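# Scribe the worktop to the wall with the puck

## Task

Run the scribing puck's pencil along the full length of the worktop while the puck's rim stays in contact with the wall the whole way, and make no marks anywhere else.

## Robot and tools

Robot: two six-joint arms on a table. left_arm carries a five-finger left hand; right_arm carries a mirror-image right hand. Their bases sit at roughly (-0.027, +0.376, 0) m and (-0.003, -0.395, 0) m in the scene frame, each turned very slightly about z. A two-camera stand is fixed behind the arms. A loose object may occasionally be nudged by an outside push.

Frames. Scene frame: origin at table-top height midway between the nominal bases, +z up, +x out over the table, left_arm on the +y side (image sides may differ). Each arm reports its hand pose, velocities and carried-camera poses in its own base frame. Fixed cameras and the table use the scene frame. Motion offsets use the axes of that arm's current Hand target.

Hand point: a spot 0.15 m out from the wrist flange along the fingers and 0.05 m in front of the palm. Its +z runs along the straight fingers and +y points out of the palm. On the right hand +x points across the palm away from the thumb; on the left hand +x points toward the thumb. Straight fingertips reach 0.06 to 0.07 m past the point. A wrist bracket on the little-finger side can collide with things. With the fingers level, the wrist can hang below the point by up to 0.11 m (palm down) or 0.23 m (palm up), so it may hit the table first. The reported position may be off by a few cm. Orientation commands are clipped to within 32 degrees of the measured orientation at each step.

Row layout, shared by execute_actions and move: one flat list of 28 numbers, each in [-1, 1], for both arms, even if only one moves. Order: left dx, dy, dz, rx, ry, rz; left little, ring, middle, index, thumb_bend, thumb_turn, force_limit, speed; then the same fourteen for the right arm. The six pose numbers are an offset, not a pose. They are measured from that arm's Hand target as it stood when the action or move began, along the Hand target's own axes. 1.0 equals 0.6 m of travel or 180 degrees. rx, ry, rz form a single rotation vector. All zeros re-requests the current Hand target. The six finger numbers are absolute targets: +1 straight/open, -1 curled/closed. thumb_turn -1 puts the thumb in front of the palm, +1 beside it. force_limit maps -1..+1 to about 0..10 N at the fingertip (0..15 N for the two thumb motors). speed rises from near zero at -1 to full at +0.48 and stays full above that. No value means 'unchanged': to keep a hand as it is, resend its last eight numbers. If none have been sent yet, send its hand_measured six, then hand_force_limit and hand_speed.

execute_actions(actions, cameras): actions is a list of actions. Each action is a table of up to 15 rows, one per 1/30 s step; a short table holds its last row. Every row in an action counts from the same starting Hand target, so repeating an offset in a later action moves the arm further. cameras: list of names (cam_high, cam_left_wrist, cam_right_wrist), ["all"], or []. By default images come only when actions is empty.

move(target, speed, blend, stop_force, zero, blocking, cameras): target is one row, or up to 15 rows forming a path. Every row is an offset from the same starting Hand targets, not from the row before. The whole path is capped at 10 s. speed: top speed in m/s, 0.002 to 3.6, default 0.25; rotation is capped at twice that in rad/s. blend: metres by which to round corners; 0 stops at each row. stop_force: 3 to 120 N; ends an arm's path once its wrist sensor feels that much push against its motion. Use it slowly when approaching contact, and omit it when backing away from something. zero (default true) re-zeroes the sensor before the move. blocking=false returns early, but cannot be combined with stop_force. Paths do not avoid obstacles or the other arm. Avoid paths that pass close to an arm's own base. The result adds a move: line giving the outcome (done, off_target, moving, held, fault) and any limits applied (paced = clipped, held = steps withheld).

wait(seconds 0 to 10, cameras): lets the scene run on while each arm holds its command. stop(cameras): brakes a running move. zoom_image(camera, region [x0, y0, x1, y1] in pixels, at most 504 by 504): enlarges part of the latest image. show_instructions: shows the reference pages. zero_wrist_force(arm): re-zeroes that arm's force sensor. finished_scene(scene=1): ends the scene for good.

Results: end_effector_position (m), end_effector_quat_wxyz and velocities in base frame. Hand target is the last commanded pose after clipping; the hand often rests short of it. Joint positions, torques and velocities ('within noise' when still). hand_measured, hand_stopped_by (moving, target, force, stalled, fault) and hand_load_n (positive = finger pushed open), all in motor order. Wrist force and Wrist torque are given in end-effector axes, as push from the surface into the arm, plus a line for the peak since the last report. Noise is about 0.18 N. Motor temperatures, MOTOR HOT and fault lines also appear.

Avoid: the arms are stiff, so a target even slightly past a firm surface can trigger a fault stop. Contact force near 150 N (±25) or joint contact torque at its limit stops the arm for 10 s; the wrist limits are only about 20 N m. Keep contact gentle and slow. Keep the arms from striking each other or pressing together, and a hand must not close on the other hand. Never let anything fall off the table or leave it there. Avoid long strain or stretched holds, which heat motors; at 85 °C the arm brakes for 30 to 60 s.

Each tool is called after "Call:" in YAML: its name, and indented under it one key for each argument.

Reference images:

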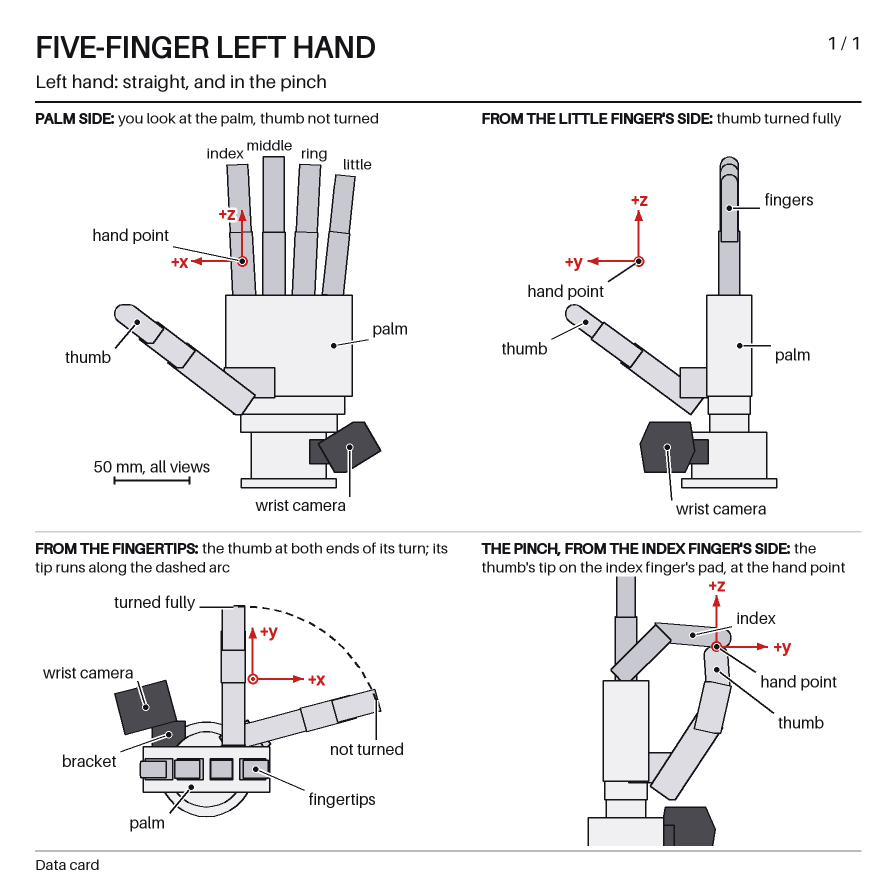

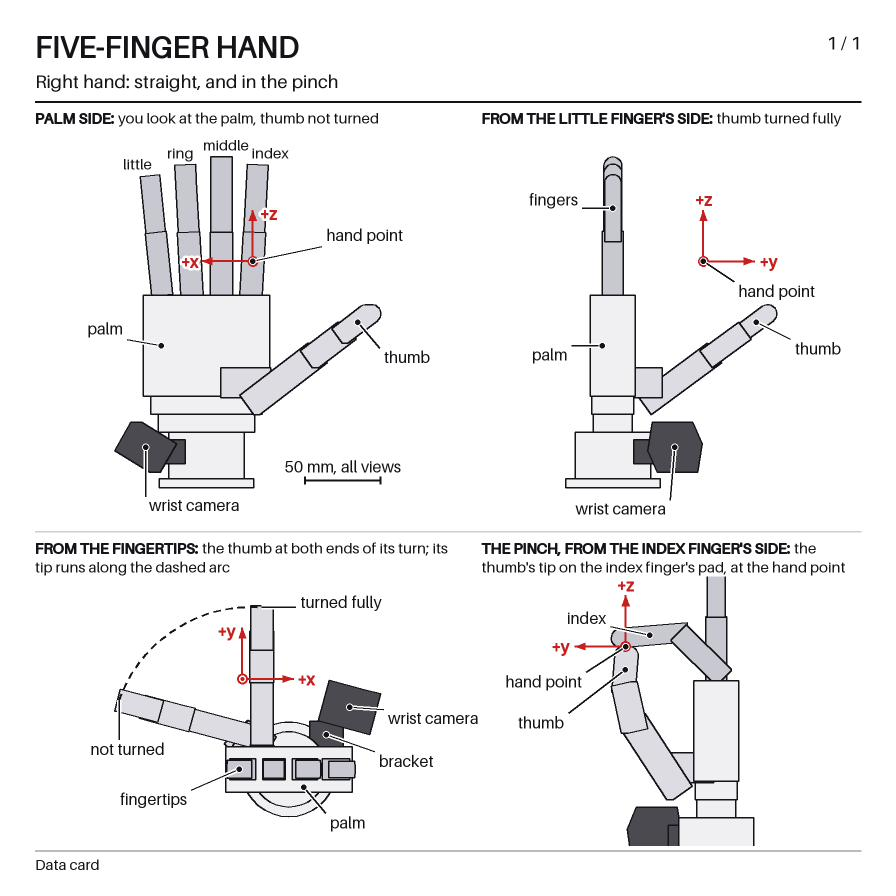

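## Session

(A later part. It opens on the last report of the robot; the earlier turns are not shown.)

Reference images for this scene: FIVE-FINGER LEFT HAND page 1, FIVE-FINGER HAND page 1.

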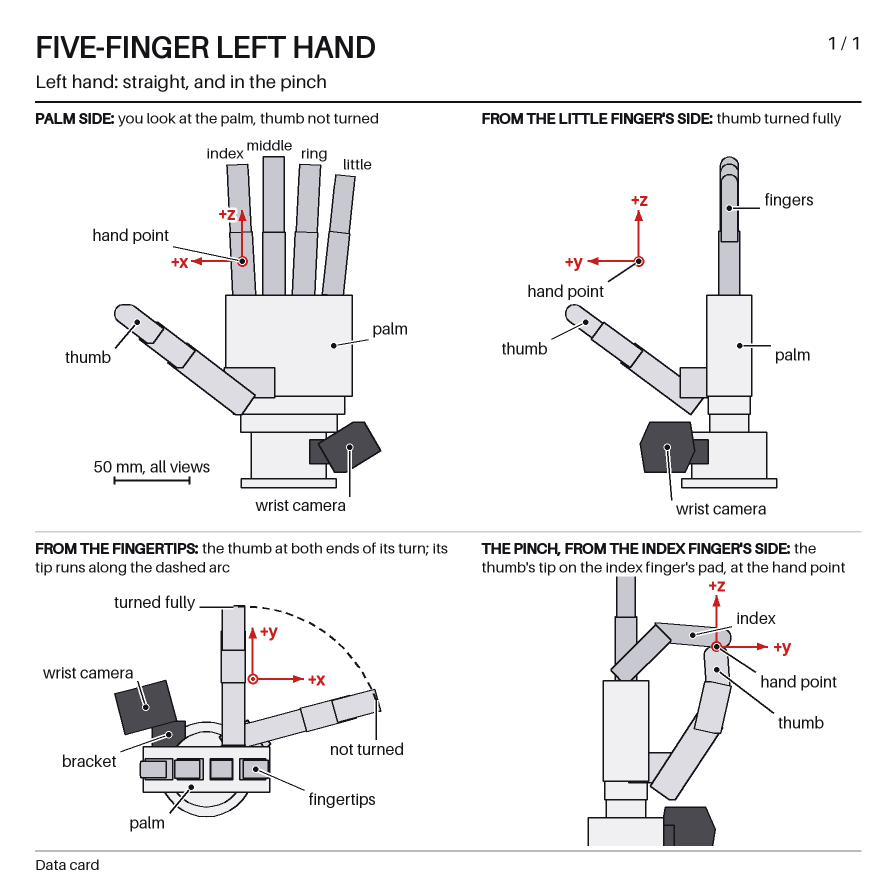

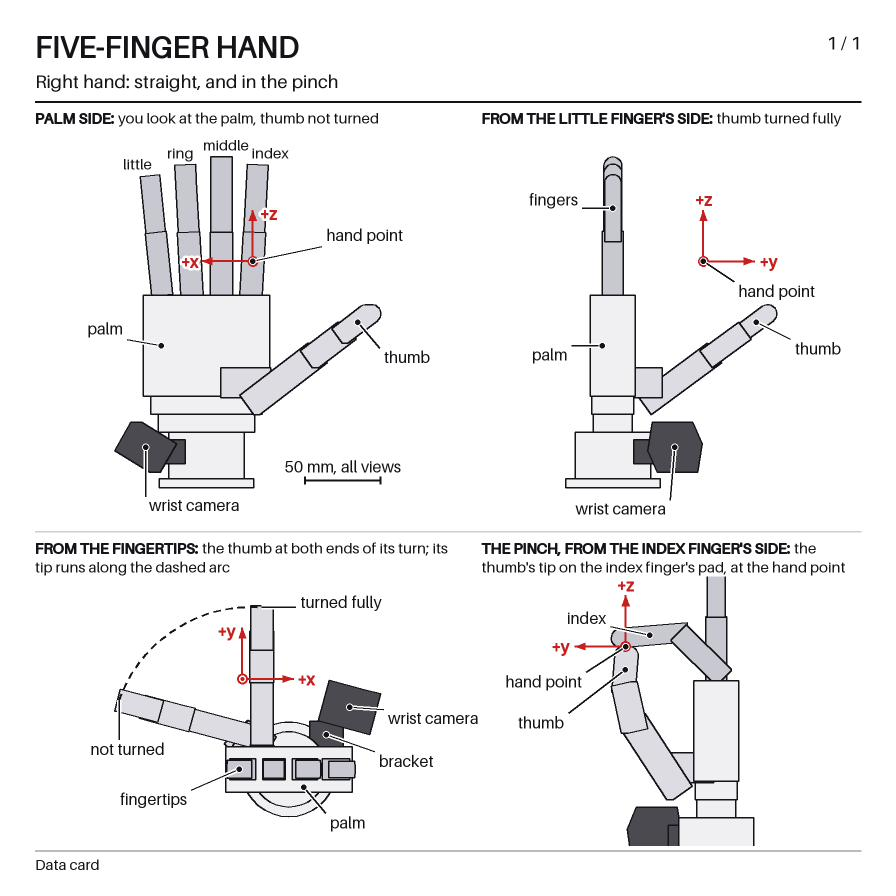

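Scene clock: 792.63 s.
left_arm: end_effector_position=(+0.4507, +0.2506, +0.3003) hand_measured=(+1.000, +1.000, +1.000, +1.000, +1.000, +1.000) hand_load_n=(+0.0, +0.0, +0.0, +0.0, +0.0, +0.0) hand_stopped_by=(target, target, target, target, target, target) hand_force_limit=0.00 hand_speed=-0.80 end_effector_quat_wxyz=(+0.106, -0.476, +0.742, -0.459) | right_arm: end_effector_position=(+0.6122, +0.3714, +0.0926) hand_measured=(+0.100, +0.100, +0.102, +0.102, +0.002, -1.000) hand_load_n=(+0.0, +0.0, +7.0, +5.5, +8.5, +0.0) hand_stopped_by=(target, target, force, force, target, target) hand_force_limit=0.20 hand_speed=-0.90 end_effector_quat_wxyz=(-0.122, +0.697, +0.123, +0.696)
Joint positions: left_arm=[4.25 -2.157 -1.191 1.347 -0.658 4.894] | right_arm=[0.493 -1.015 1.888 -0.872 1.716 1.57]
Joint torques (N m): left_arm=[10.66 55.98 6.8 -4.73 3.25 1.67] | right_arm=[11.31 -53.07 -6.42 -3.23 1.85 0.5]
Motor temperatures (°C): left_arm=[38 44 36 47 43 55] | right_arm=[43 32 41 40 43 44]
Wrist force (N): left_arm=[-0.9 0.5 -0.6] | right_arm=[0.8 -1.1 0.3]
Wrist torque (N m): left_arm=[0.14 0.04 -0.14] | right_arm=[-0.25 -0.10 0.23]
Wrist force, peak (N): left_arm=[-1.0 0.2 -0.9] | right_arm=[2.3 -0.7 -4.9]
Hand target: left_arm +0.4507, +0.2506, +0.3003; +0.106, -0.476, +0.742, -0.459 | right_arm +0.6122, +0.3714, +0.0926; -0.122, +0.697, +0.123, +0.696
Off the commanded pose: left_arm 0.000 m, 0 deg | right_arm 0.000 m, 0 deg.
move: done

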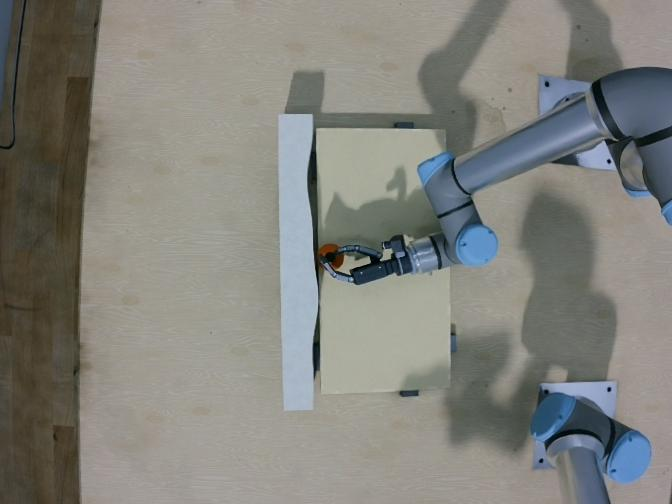

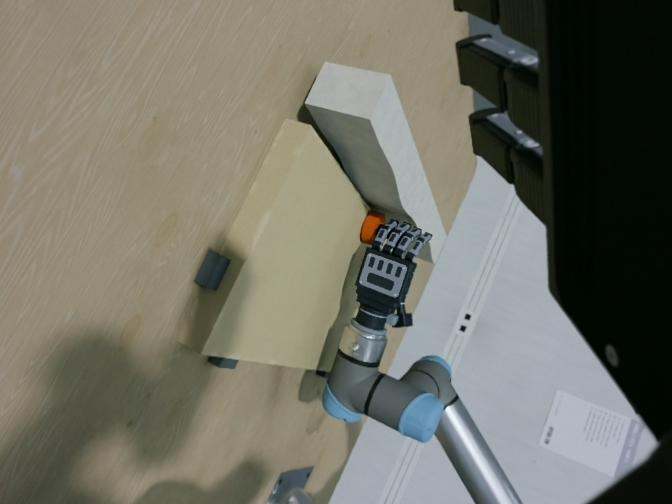

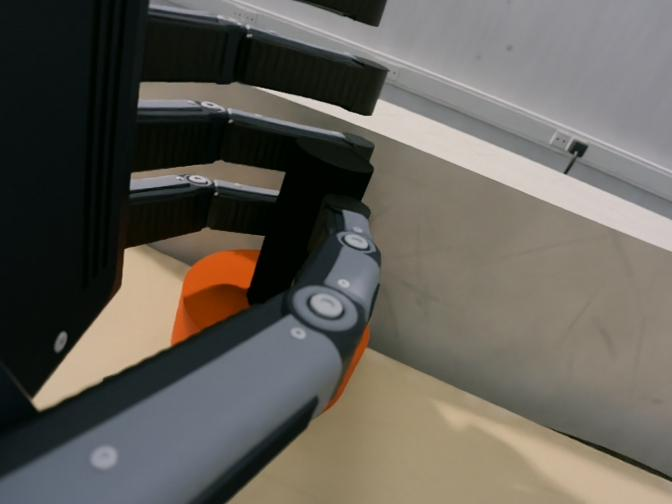

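Call:
move:
  target: [0,0,0,0,0,0,1,1,1,1,1,1,0,-0.8, 0.003,-0.1316,0.03204,0,0.0263,-0.009,0.1,0.1,-0.5,-0.5,0.0,-1,0.2,-0.9]
  cameras: ["all"]
  speed: 0.05

Call:
zoom_image:
  camera: "cam_high"
  region: [290, 250, 370, 330]

Call:
zoom_image:
  camera: "cam_left_wrist"
  region: [310, 140, 450, 280]

Scene clock: 832.43 s.
left_arm: end_effector_position=(+0.4507, +0.2506, +0.3003) hand_measured=(+1.000, +1.000, +1.000, +1.000, +1.000, +1.000) hand_load_n=(+0.0, +0.0, +0.0, +0.0, +0.0, +0.0) hand_stopped_by=(target, target, target, target, target, target) hand_force_limit=0.00 hand_speed=-0.80 end_effector_quat_wxyz=(+0.106, -0.476, +0.742, -0.459) | right_arm: end_effector_position=(+0.6033, +0.4521, +0.0944) hand_measured=(+0.100, +0.100, +0.102, +0.102, +0.002, -1.000) hand_load_n=(+0.0, +0.0, +8.5, +3.0, +7.5, -2.0) hand_stopped_by=(target, target, force, force, target, target) hand_force_limit=0.20 hand_speed=-0.90 end_effector_quat_wxyz=(-0.117, +0.665, +0.127, +0.726)
Joint positions: left_arm=[4.25 -2.157 -1.191 1.347 -0.658 4.894] | right_arm=[0.639 -0.905 1.754 -0.935 1.86 1.517]
Joint torques (N m): left_arm=[10.75 57.22 7.24 -4.64 3.29 1.58] | right_arm=[10.62 -19.41 -27.91 -4.05 1.76 -1.67]
Motor temperatures (°C): left_arm=[38 44 36 47 43 55] | right_arm=[43 32 41 40 43 44]
Wrist force (N): left_arm=[-0.9 0.2 -0.8] | right_arm=[0.9 -0.8 -2.7]
Wrist torque (N m): left_arm=[0.12 0.05 -0.14] | right_arm=[-0.21 -0.14 0.21]
Wrist force, peak (N): left_arm=[-1.2 0.2 -0.8] | right_arm=[0.0 -0.8 -3.0]
Hand target: left_arm +0.4507, +0.2506, +0.3003; +0.106, -0.476, +0.742, -0.459 | right_arm +0.6033, +0.4522, +0.0944; -0.117, +0.665, +0.127, +0.726
Off the commanded pose: left_arm 0.000 m, 0 deg | right_arm 0.000 m, 0 deg.
move: done

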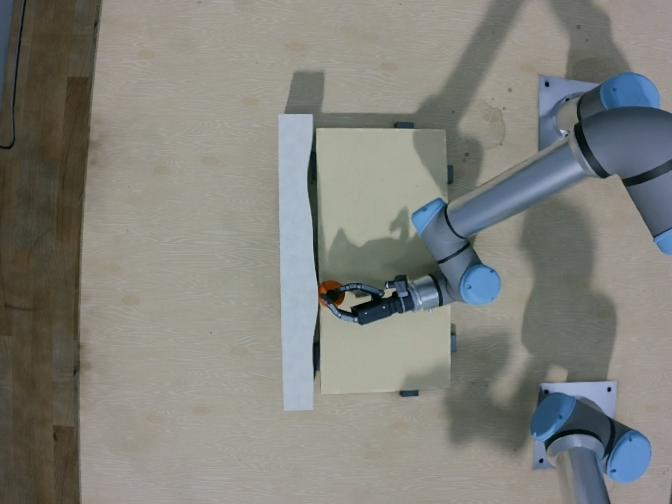

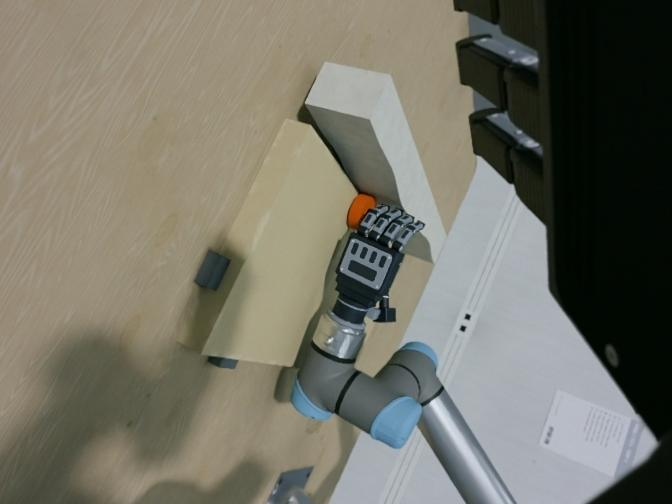

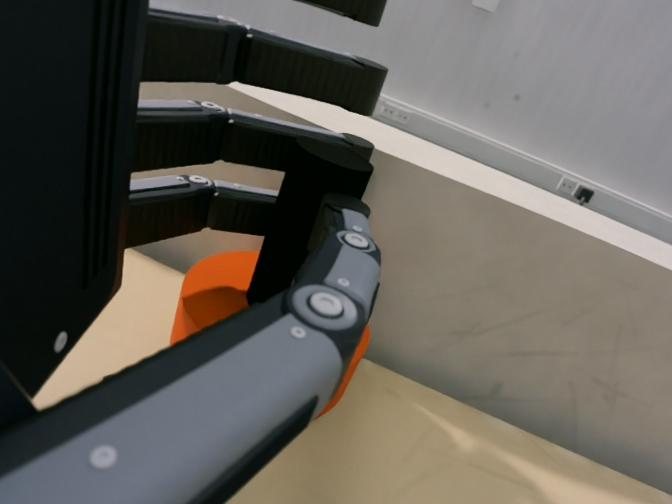

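Scaled by 6.300 from the camera's 672x504 image, which has a finer 960x720 frame.

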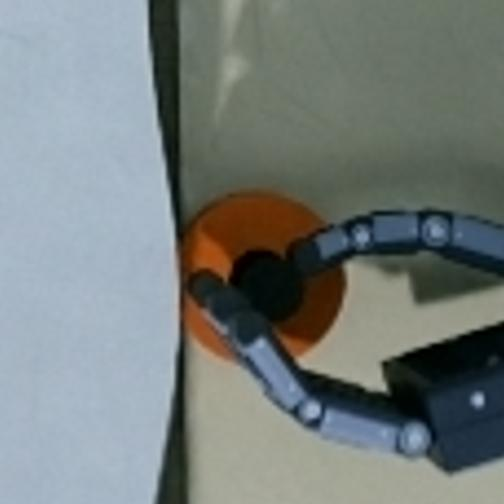

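Scaled by 3.600 from the camera's 672x504 image, which has a finer 960x720 frame.

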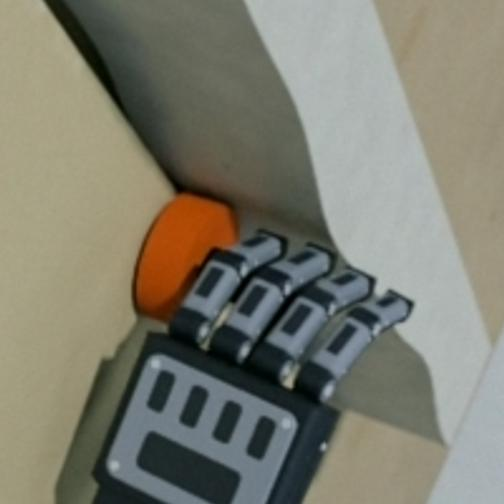

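Call:
move:
  target:
    - [0,0,0,0,0,0,1,1,1,1,1,1,0,-0.8, 0.00014,-0.00056,-0.00156,0,0,0,0.1,0.1,-0.5,-0.5,0.0,-1,0.2,-0.9]
    - [0,0,0,0,0,0,1,1,1,1,1,1,0,-0.8, -0.01645,-0.00104,-0.00295,0,0,0,0.1,0.1,-0.5,-0.5,0.0,-1,0.2,-0.9]
  cameras: ["all"]
  speed: 0.008
  stop_force: 4

Call:
zoom_image:
  camera: "cam_high"
  region: [290, 250, 370, 330]

Call:
zoom_image:
  camera: "cam_left_wrist"
  region: [310, 140, 450, 280]

Scene clock: 849.80 s.
left_arm: end_effector_position=(+0.4507, +0.2506, +0.3003) hand_measured=(+1.000, +1.000, +1.000, +1.000, +1.000, +1.000) hand_load_n=(+0.0, +0.0, +0.0, -0.5, +0.0, -0.5) hand_stopped_by=(target, target, target, target, target, target) hand_force_limit=0.00 hand_speed=-0.80 end_effector_quat_wxyz=(+0.106, -0.476, +0.742, -0.459) | right_arm: end_effector_position=(+0.6023, +0.4522, +0.0907) hand_measured=(+0.100, +0.100, +0.104, +0.102, +0.002, -1.000) hand_load_n=(+0.0, +0.0, +8.0, +4.5, +8.0, -1.5) hand_stopped_by=(target, target, force, force, target, target) hand_force_limit=0.20 hand_speed=-0.90 end_effector_quat_wxyz=(-0.117, +0.665, +0.127, +0.726)
Joint positions: left_arm=[4.25 -2.157 -1.191 1.347 -0.658 4.894] | right_arm=[0.641 -0.899 1.757 -0.944 1.862 1.517]
Joint torques (N m): left_arm=[10.11 56.36 6.54 -4.64 3.41 1.64] | right_arm=[10.33 -55.29 -18.54 -0.02 1.85 -1.1]
Motor temperatures (°C): left_arm=[38 44 36 47 43 55] | right_arm=[43 32 41 40 43 44]
Wrist force (N): left_arm=[-0.9 0.3 -0.7] | right_arm=[3.9 -1.2 0.7]
Wrist torque (N m): left_arm=[0.13 0.04 -0.14] | right_arm=[-0.22 -0.03 0.22]
Wrist force, peak (N): left_arm=[-1.2 0.4 -0.7] | right_arm=[6.6 -1.2 2.2]
Hand target: left_arm +0.4507, +0.2506, +0.3003; +0.106, -0.476, +0.742, -0.459 | right_arm +0.6023, +0.4522, +0.0907; -0.117, +0.665, +0.127, +0.726 (not the last commanded pose)
Off the commanded pose: left_arm 0.000 m, 0 deg | right_arm 0.006 m, 0 deg.
move: contact (right_arm); path passed 1 of 2 targets

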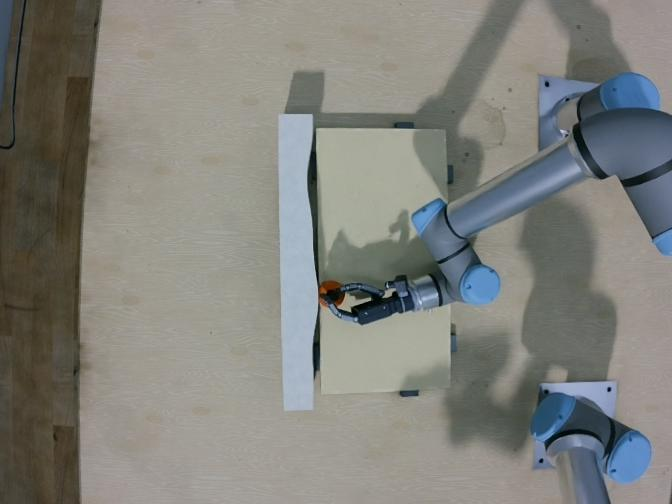

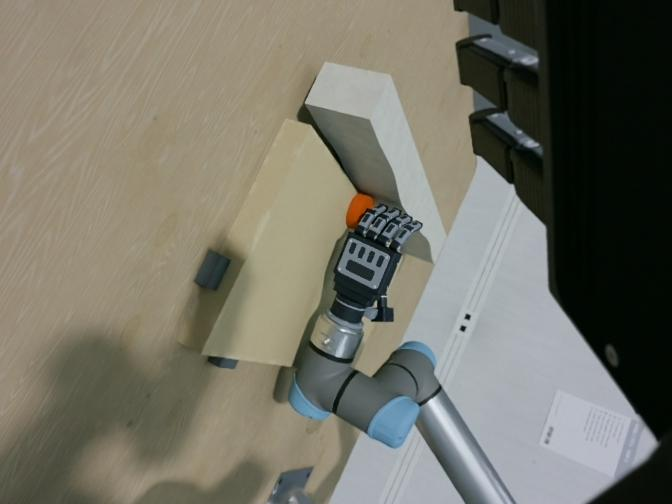

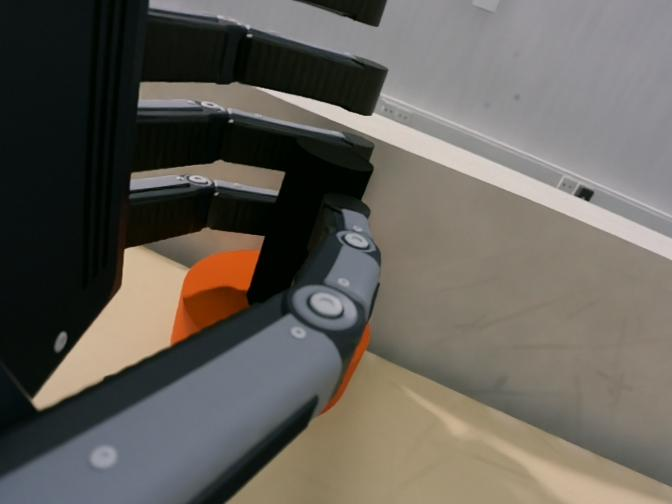

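Scaled by 6.300 from the camera's 672x504 image, which has a finer 960x720 frame.

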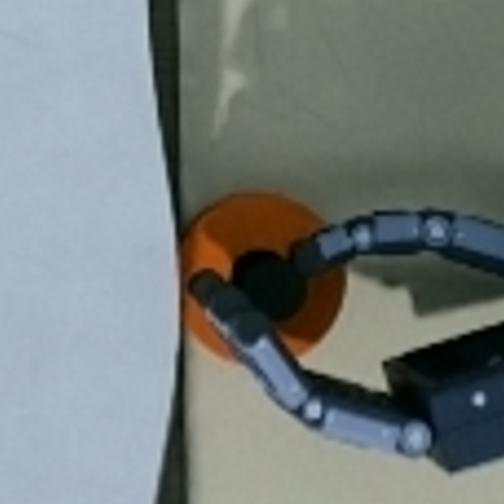

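Scaled by 3.600 from the camera's 672x504 image, which has a finer 960x720 frame.

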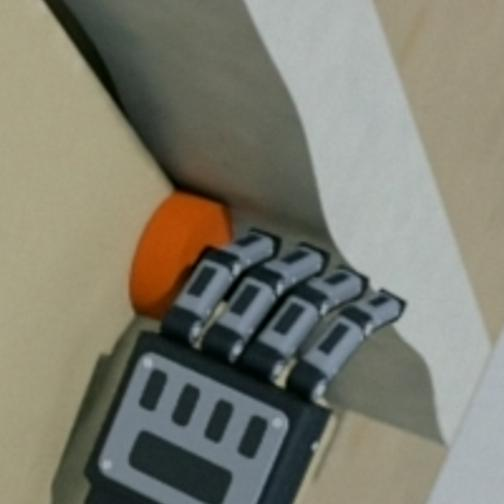

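Call:
move:
  target: [0,0,0,0,0,0,1,1,1,1,1,1,0,-0.8, 0,0,0,0,0,0,0.3,0.3,0.3,0.3,0.0,-1,0.2,-0.85]
  cameras: ["all"]

Call:
zoom_image:
  camera: "cam_high"
  region: [290, 250, 370, 330]

Call:
zoom_image:
  camera: "cam_left_wrist"
  region: [310, 140, 450, 280]

Scene clock: 857.47 s.
left_arm: end_effector_position=(+0.4507, +0.2506, +0.3003) hand_measured=(+1.000, +1.000, +1.000, +1.000, +1.000, +1.000) hand_load_n=(-0.5, -0.5, -0.5, +0.0, +0.0, +0.0) hand_stopped_by=(target, target, target, target, target, target) hand_force_limit=0.00 hand_speed=-0.80 end_effector_quat_wxyz=(+0.106, -0.476, +0.742, -0.459) | right_arm: end_effector_position=(+0.6023, +0.4522, +0.0907) hand_measured=(+0.300, +0.300, +0.244, +0.296, +0.000, -1.000) hand_load_n=(+0.0, +0.0, -11.0, -9.0, +0.0, +0.0) hand_stopped_by=(target, target, stalled, target, target, target) hand_force_limit=0.20 hand_speed=-0.85 end_effector_quat_wxyz=(-0.117, +0.665, +0.127, +0.726)
Joint positions: left_arm=[4.25 -2.157 -1.191 1.347 -0.658 4.894] | right_arm=[0.641 -0.899 1.757 -0.944 1.862 1.517]
Joint torques (N m): left_arm=[10.63 56.25 7.09 -4.59 3.35 1.56] | right_arm=[7.14 -55.86 -22.36 -1.59 -2.23 -0.2]
Motor temperatures (°C): left_arm=[38 44 36 47 43 55] | right_arm=[43 32 41 40 43 44]
Wrist force (N): left_arm=[-0.7 0.1 -0.7] | right_arm=[4.0 5.1 -18.1]
Wrist torque (N m): left_arm=[0.11 0.02 -0.12] | right_arm=[-0.32 0.20 0.26]
Wrist force, peak (N): left_arm=[-1.2 0.4 -0.9] | right_arm=[3.5 5.7 -19.2]
Hand target: left_arm +0.4507, +0.2506, +0.3003; +0.106, -0.476, +0.742, -0.459 | right_arm +0.6023, +0.4522, +0.0907; -0.117, +0.665, +0.127, +0.726
Off the commanded pose: left_arm 0.000 m, 0 deg | right_arm 0.000 m, 0 deg.
move: done

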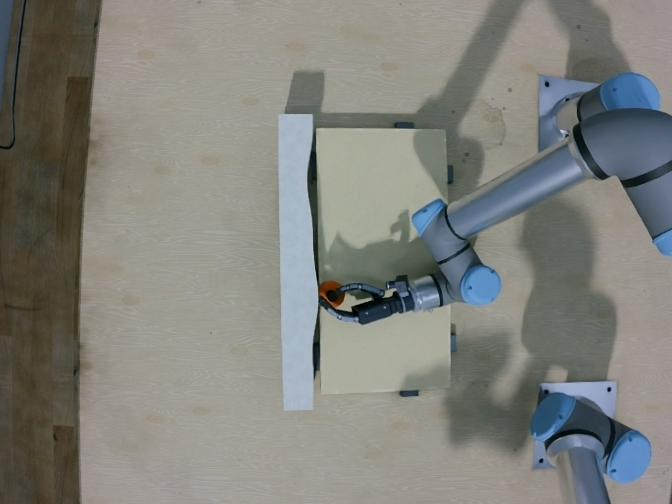

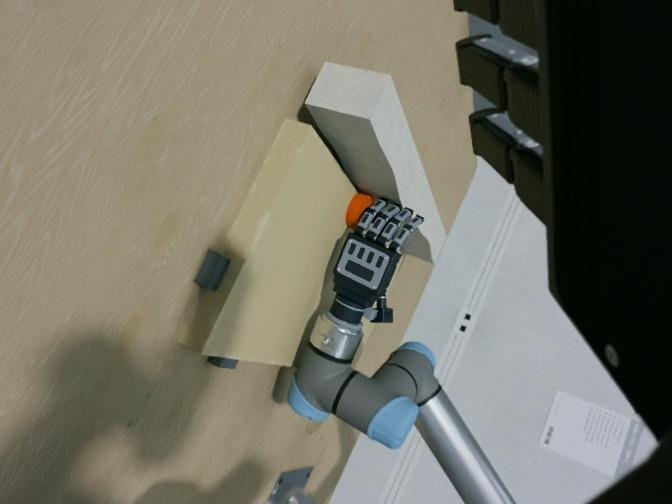

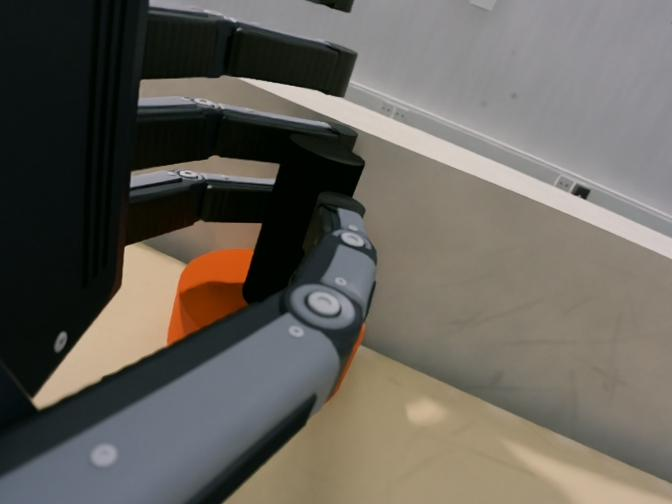

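Scaled by 6.300 from the camera's 672x504 image, which has a finer 960x720 frame.

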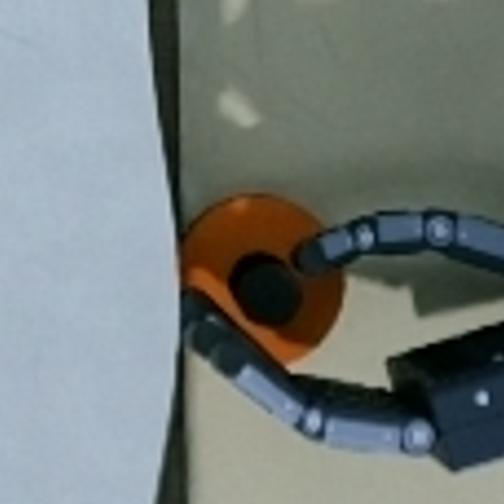

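Scaled by 3.600 from the camera's 672x504 image, which has a finer 960x720 frame.

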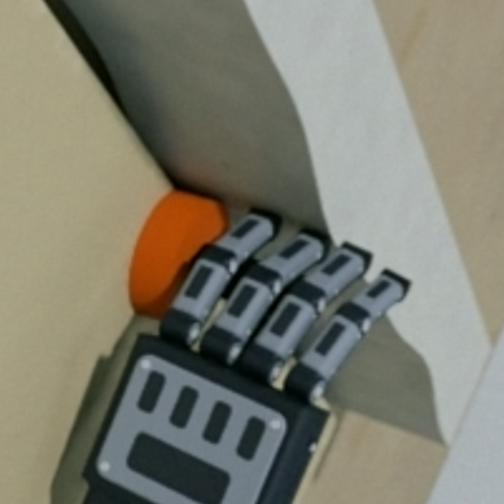

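Call:
move:
  target: [0,0,0,0,0,0,1,1,1,1,1,1,0,-0.8, 0,0,0,0,0,0,0.2,0.2,0.19,0.19,0.0,-1,0.2,-0.85]
  cameras: ["all"]

Call:
zoom_image:
  camera: "cam_high"
  region: [290, 250, 370, 330]

Call:
zoom_image:
  camera: "cam_right_wrist"
  region: [120, 80, 420, 430]

Scene clock: 886.30 s.
left_arm: end_effector_position=(+0.4507, +0.2506, +0.3003) hand_measured=(+1.000, +1.000, +1.000, +1.000, +1.000, +1.000) hand_load_n=(+0.0, +0.0, +0.0, +0.0, +0.0, +0.0) hand_stopped_by=(target, target, target, target, target, target) hand_force_limit=0.00 hand_speed=-0.80 end_effector_quat_wxyz=(+0.106, -0.476, +0.742, -0.459) | right_arm: end_effector_position=(+0.6023, +0.4522, +0.0907) hand_measured=(+0.200, +0.200, +0.190, +0.190, +0.000, -1.000) hand_load_n=(+0.0, +0.0, +0.0, +0.0, +0.0, +0.0) hand_stopped_by=(target, target, target, target, target, target) hand_force_limit=0.20 hand_speed=-0.85 end_effector_quat_wxyz=(-0.117, +0.665, +0.127, +0.726)
Joint positions: left_arm=[4.25 -2.157 -1.191 1.347 -0.658 4.894] | right_arm=[0.641 -0.899 1.757 -0.944 1.862 1.517]
Joint torques (N m): left_arm=[9.99 56.29 6.34 -4.47 3.41 1.49] | right_arm=[-6.42 -55.31 -22.12 -1.56 1.56 0.6]
Motor temperatures (°C): left_arm=[38 44 36 47 43 55] | right_arm=[43 32 41 40 43 44]
Wrist force (N): left_arm=[-1.0 0.4 -0.6] | right_arm=[0.9 -0.9 0.2]
Wrist torque (N m): left_arm=[0.14 0.06 -0.15] | right_arm=[-0.23 0.00 0.20]
Wrist force, peak (N): left_arm=[-1.1 0.3 -0.9] | right_arm=[2.4 5.5 -18.8]
Hand target: left_arm +0.4507, +0.2506, +0.3003; +0.106, -0.476, +0.742, -0.459 | right_arm +0.6023, +0.4522, +0.0907; -0.117, +0.665, +0.127, +0.726
Off the commanded pose: left_arm 0.000 m, 0 deg | right_arm 0.000 m, 0 deg.
move: done

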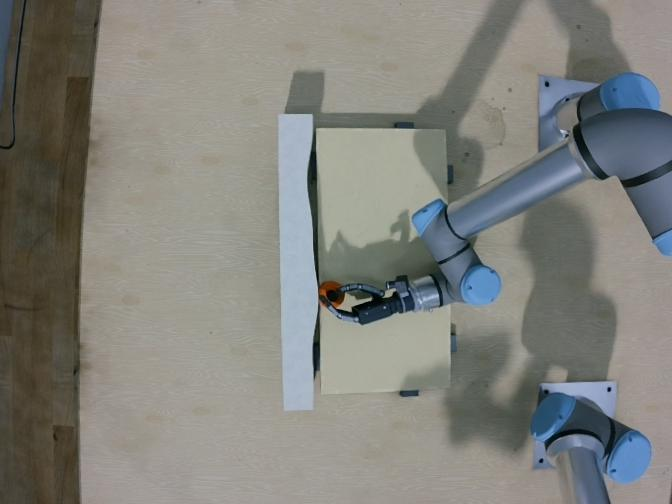

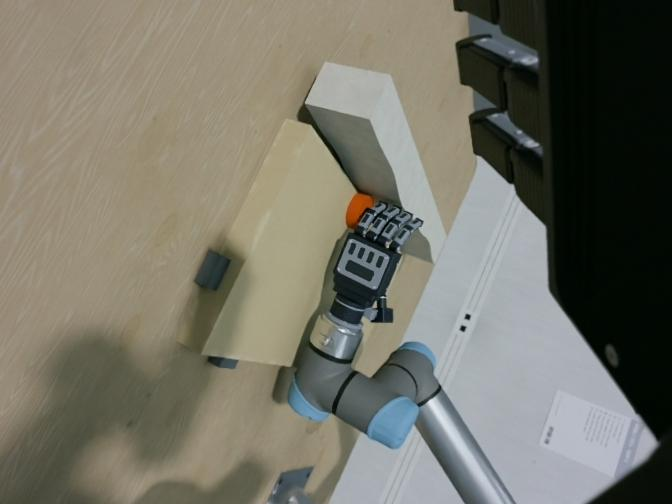

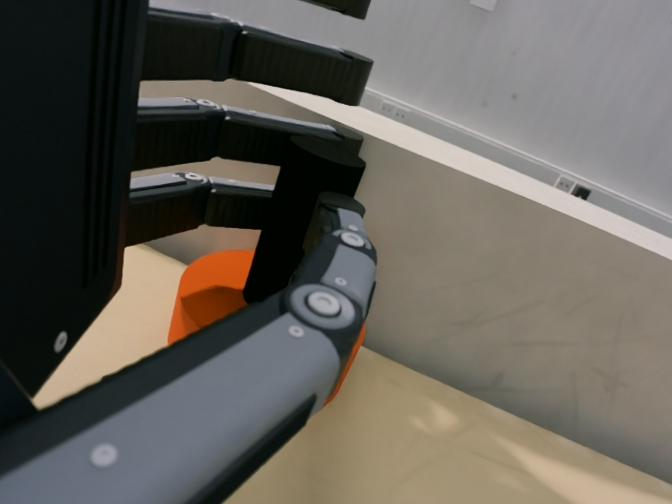

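Scaled by 6.300 from the camera's 672x504 image, which has a finer 960x720 frame.

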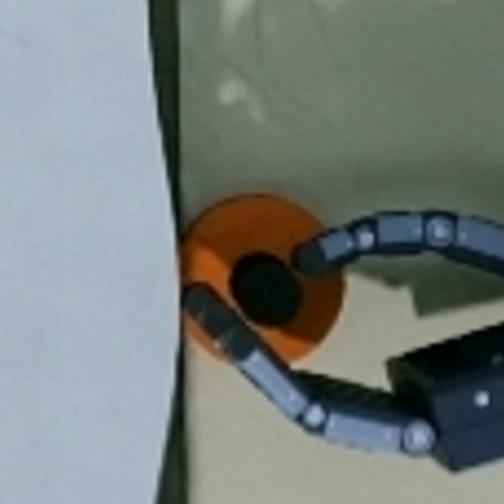

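Scaled by 1.440 from the camera's 672x504 image, which has a finer 960x720 frame.

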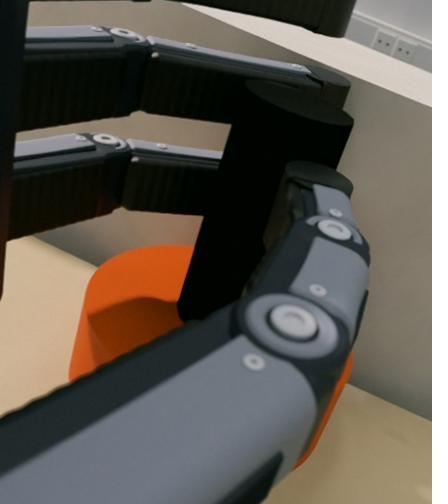

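Call:
move:
  target: [0,0,0,0,0,0,1,1,1,1,1,1,0,-0.8, 0,0,0,0,0,0,0.2,0.2,0.19,0.19,0.3,-1,0.2,-0.7]
  cameras: []

Call:
move:
  target: [0,0,0,0,0,0,1,1,1,1,1,1,0,-0.8, -0.0077,-0.0049,0.002,0.0703,-0.012,0.0074,0.2,0.2,0.19,0.19,0.3,-1,0.2,-0.7]
  cameras: ["all"]
  speed: 0.05
  stop_force: 4

Call:
zoom_image:
  camera: "cam_high"
  region: [290, 250, 370, 330]

Scene clock: 939.33 s.
left_arm: end_effector_position=(+0.4507, +0.2506, +0.3003) hand_measured=(+1.000, +1.000, +1.000, +1.000, +1.000, +1.000) hand_load_n=(+0.0, +0.0, +0.0, +0.0, +0.0, +0.0) hand_stopped_by=(target, target, target, target, target, target) hand_force_limit=0.00 hand_speed=-0.80 end_effector_quat_wxyz=(+0.106, -0.476, +0.742, -0.459) | right_arm: end_effector_position=(+0.6023, +0.4522, +0.0907) hand_measured=(+0.200, +0.200, +0.190, +0.190, +0.300, -1.000) hand_load_n=(+0.0, +0.0, +0.0, +0.0, +0.0, +0.0) hand_stopped_by=(target, target, target, target, target, target) hand_force_limit=0.20 hand_speed=-0.70 end_effector_quat_wxyz=(-0.117, +0.665, +0.127, +0.726)
Joint positions: left_arm=[4.25 -2.157 -1.191 1.347 -0.658 4.894] | right_arm=[0.641 -0.899 1.757 -0.944 1.862 1.517]
Joint torques (N m): left_arm=[9.79 56.22 6.54 -4.39 3.41 1.37] | right_arm=[-5.47 -55.34 -21.96 -1.41 1.5 1.71]
Motor temperatures (°C): left_arm=[38 44 36 47 43 55] | right_arm=[42 33 40 40 43 43]
Wrist force (N): left_arm=[-1.0 0.3 -0.9] | right_arm=[1.1 -0.7 0.3]
Wrist torque (N m): left_arm=[0.13 0.06 -0.15] | right_arm=[-0.20 -0.02 0.21]
Wrist force, peak (N): left_arm=[-1.1 0.1 -0.9] | right_arm=[1.6 -0.9 0.0]
Hand target: left_arm +0.4507, +0.2506, +0.3003; +0.106, -0.476, +0.742, -0.459 | right_arm +0.6023, +0.4522, +0.0907; -0.117, +0.665, +0.127, +0.726
Off the commanded pose: left_arm 0.000 m, 0 deg | right_arm 0.000 m, 0 deg.
move: done
No camera images: "cameras" was empty.

Scene clock: 942.43 s.
left_arm: end_effector_position=(+0.4507, +0.2506, +0.3003) hand_measured=(+1.000, +1.000, +1.000, +1.000, +1.000, +1.000) hand_load_n=(-0.5, +0.0, +0.0, +0.0, +0.0, +0.0) hand_stopped_by=(target, target, target, target, target, target) hand_force_limit=0.00 hand_speed=-0.80 end_effector_quat_wxyz=(+0.106, -0.476, +0.742, -0.459) | right_arm: end_effector_position=(+0.6029, +0.4554, +0.0861) hand_measured=(+0.200, +0.200, +0.190, +0.190, +0.300, -1.000) hand_load_n=(+0.0, +0.0, +0.5, +0.0, +0.0, +0.5) hand_stopped_by=(target, target, target, target, target, target) hand_force_limit=0.20 hand_speed=-0.70 end_effector_quat_wxyz=(-0.196, +0.663, +0.201, +0.694)
Joint positions: left_arm=[4.25 -2.157 -1.191 1.347 -0.658 4.894] | right_arm=[0.541 -0.953 1.838 -0.924 1.543 1.553]
Joint torques (N m): left_arm=[10.44 56.12 6.53 -4.31 3.38 1.37] | right_arm=[-8.41 -55 -5.35 -0.08 -2.12 2.04]
Wrist force (N): left_arm=[-0.9 0.2 -0.8] | right_arm=[1.3 -0.7 0.5]
Wrist torque (N m): left_arm=[0.12 0.04 -0.14] | right_arm=[-0.21 -0.05 0.07]
Wrist force, peak (N): left_arm=[-1.2 0.4 -0.8] | right_arm=[1.4 -1.4 -0.4]
Hand target: left_arm +0.4507, +0.2506, +0.3003; +0.106, -0.476, +0.742, -0.459 | right_arm +0.6029, +0.4554, +0.0861; -0.196, +0.663, +0.201, +0.694
Off the commanded pose: left_arm 0.000 m, 0 deg | right_arm 0.000 m, 0 deg.
move: done

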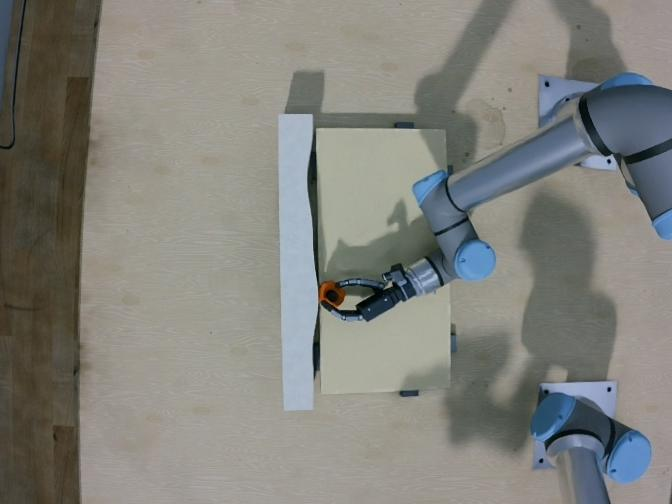

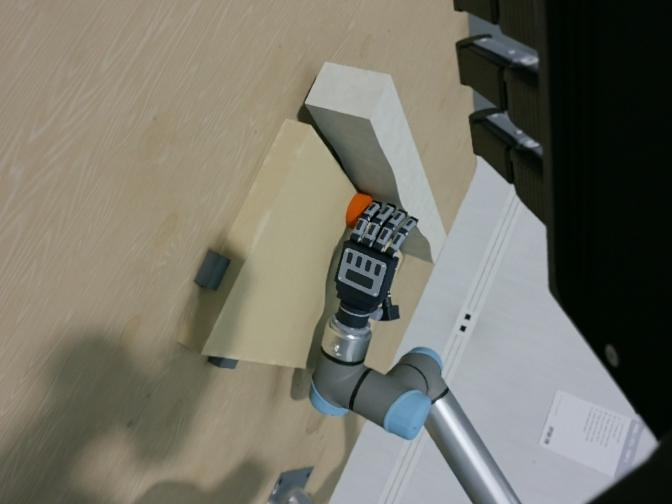

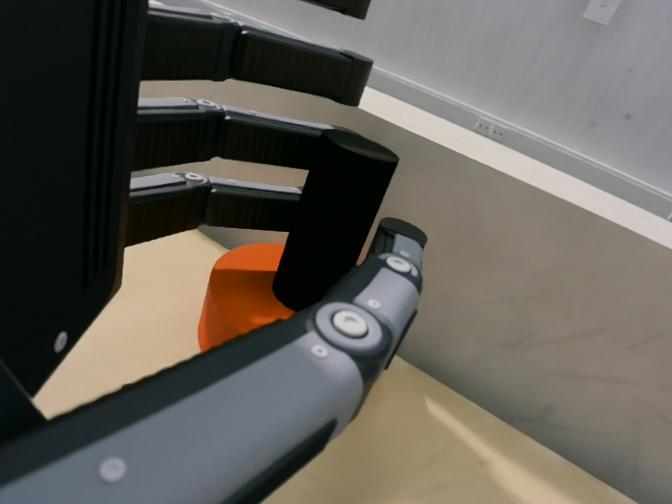

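Scaled by 6.300 from the camera's 672x504 image, which has a finer 960x720 frame.

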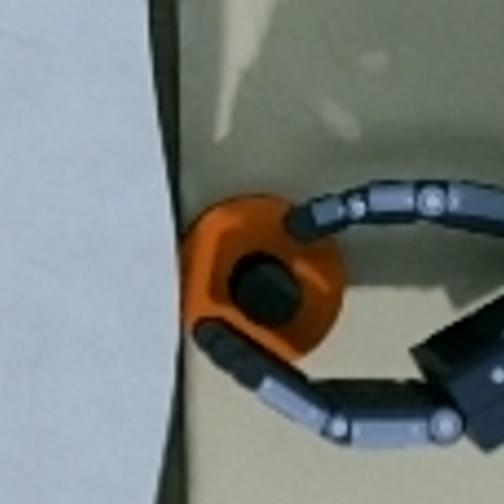

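Call:
move:
  target: [0,0,0,0,0,0,1,1,1,1,1,1,0,-0.8, -0.0077,-0.0042,0.0032,0.0703,-0.012,0.0074,0.2,0.2,0.19,0.19,0.3,-1,0.2,-0.7]
  cameras: ["all"]
  speed: 0.05
  stop_force: 4

Call:
zoom_image:
  camera: "cam_high"
  region: [290, 250, 370, 330]

Call:
zoom_image:
  camera: "cam_left_wrist"
  region: [310, 140, 450, 280]

Scene clock: 954.27 s.
left_arm: end_effector_position=(+0.4507, +0.2506, +0.3003) hand_measured=(+1.000, +1.000, +1.000, +1.000, +1.000, +1.000) hand_load_n=(+0.0, +0.0, -0.5, +0.0, +0.0, +0.0) hand_stopped_by=(target, target, target, target, target, target) hand_force_limit=0.00 hand_speed=-0.80 end_effector_quat_wxyz=(+0.106, -0.476, +0.742, -0.459) | right_arm: end_effector_position=(+0.6033, +0.4585, +0.0815) hand_measured=(+0.200, +0.200, +0.190, +0.190, +0.300, -1.000) hand_load_n=(+0.0, +0.0, +0.0, +0.0, +0.0, +0.0) hand_stopped_by=(target, target, target, target, target, target) hand_force_limit=0.20 hand_speed=-0.70 end_effector_quat_wxyz=(-0.272, +0.653, +0.272, +0.652)
Joint positions: left_arm=[4.25 -2.157 -1.191 1.347 -0.658 4.894] | right_arm=[0.43 -0.982 1.867 -0.885 1.212 1.571]
Joint torques (N m): left_arm=[10.21 55.89 6.67 -4.3 3.43 1.28] | right_arm=[-8.68 -53.71 -14.73 -0.01 -2.05 1.95]
Wrist force (N): left_arm=[-0.8 0.2 -0.8] | right_arm=[1.2 -0.8 0.2]
Wrist torque (N m): left_arm=[0.13 0.04 -0.14] | right_arm=[-0.20 -0.02 0.06]
Wrist force, peak (N): left_arm=[-1.1 0.3 -0.9] | right_arm=[1.4 -1.3 0.4]
Hand target: left_arm +0.4507, +0.2506, +0.3003; +0.106, -0.476, +0.742, -0.459 | right_arm +0.6033, +0.4585, +0.0815; -0.272, +0.653, +0.272, +0.652
Off the commanded pose: left_arm 0.000 m, 0 deg | right_arm 0.000 m, 0 deg.
move: done

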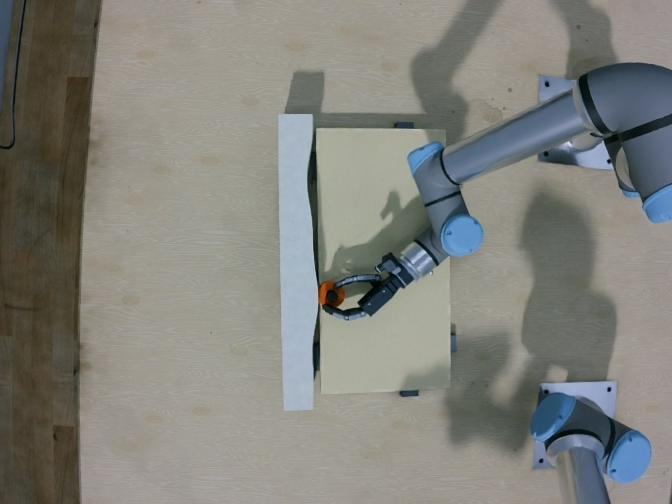

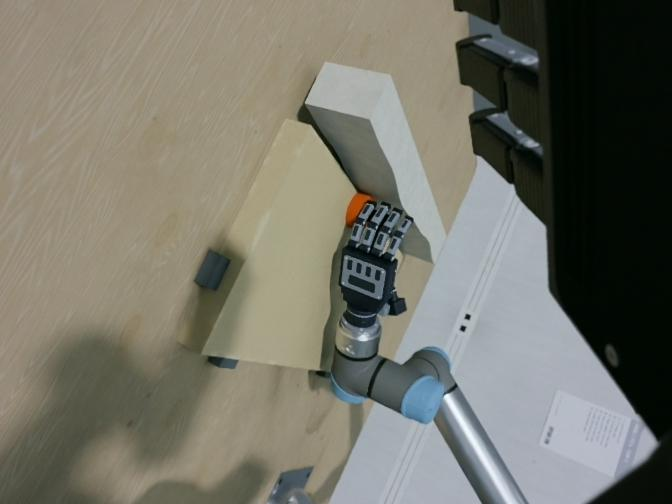

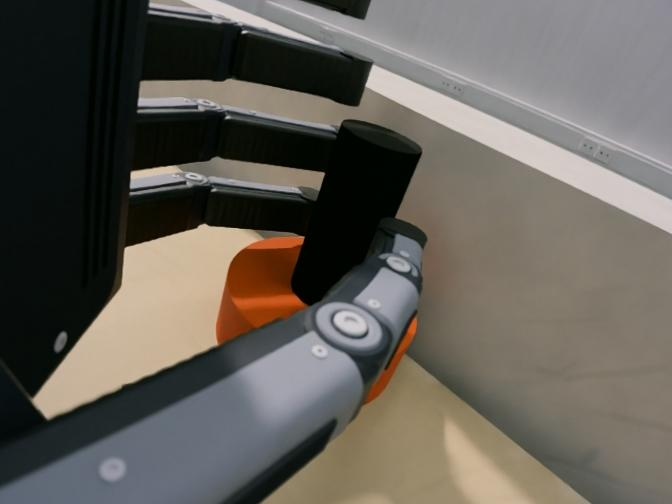

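Scaled by 6.300 from the camera's 672x504 image, which has a finer 960x720 frame.

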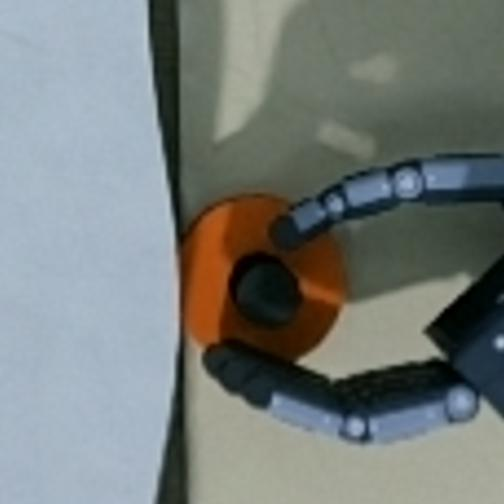

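Scaled by 3.600 from the camera's 672x504 image, which has a finer 960x720 frame.

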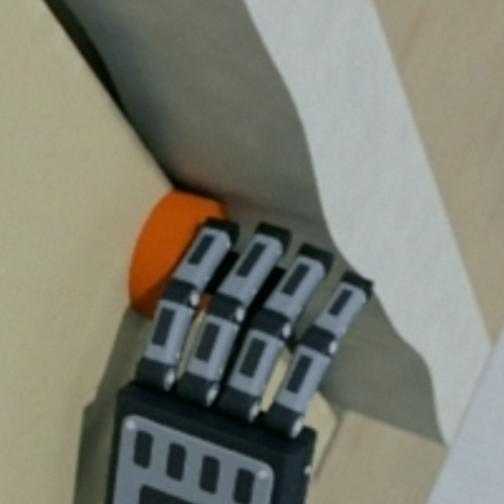

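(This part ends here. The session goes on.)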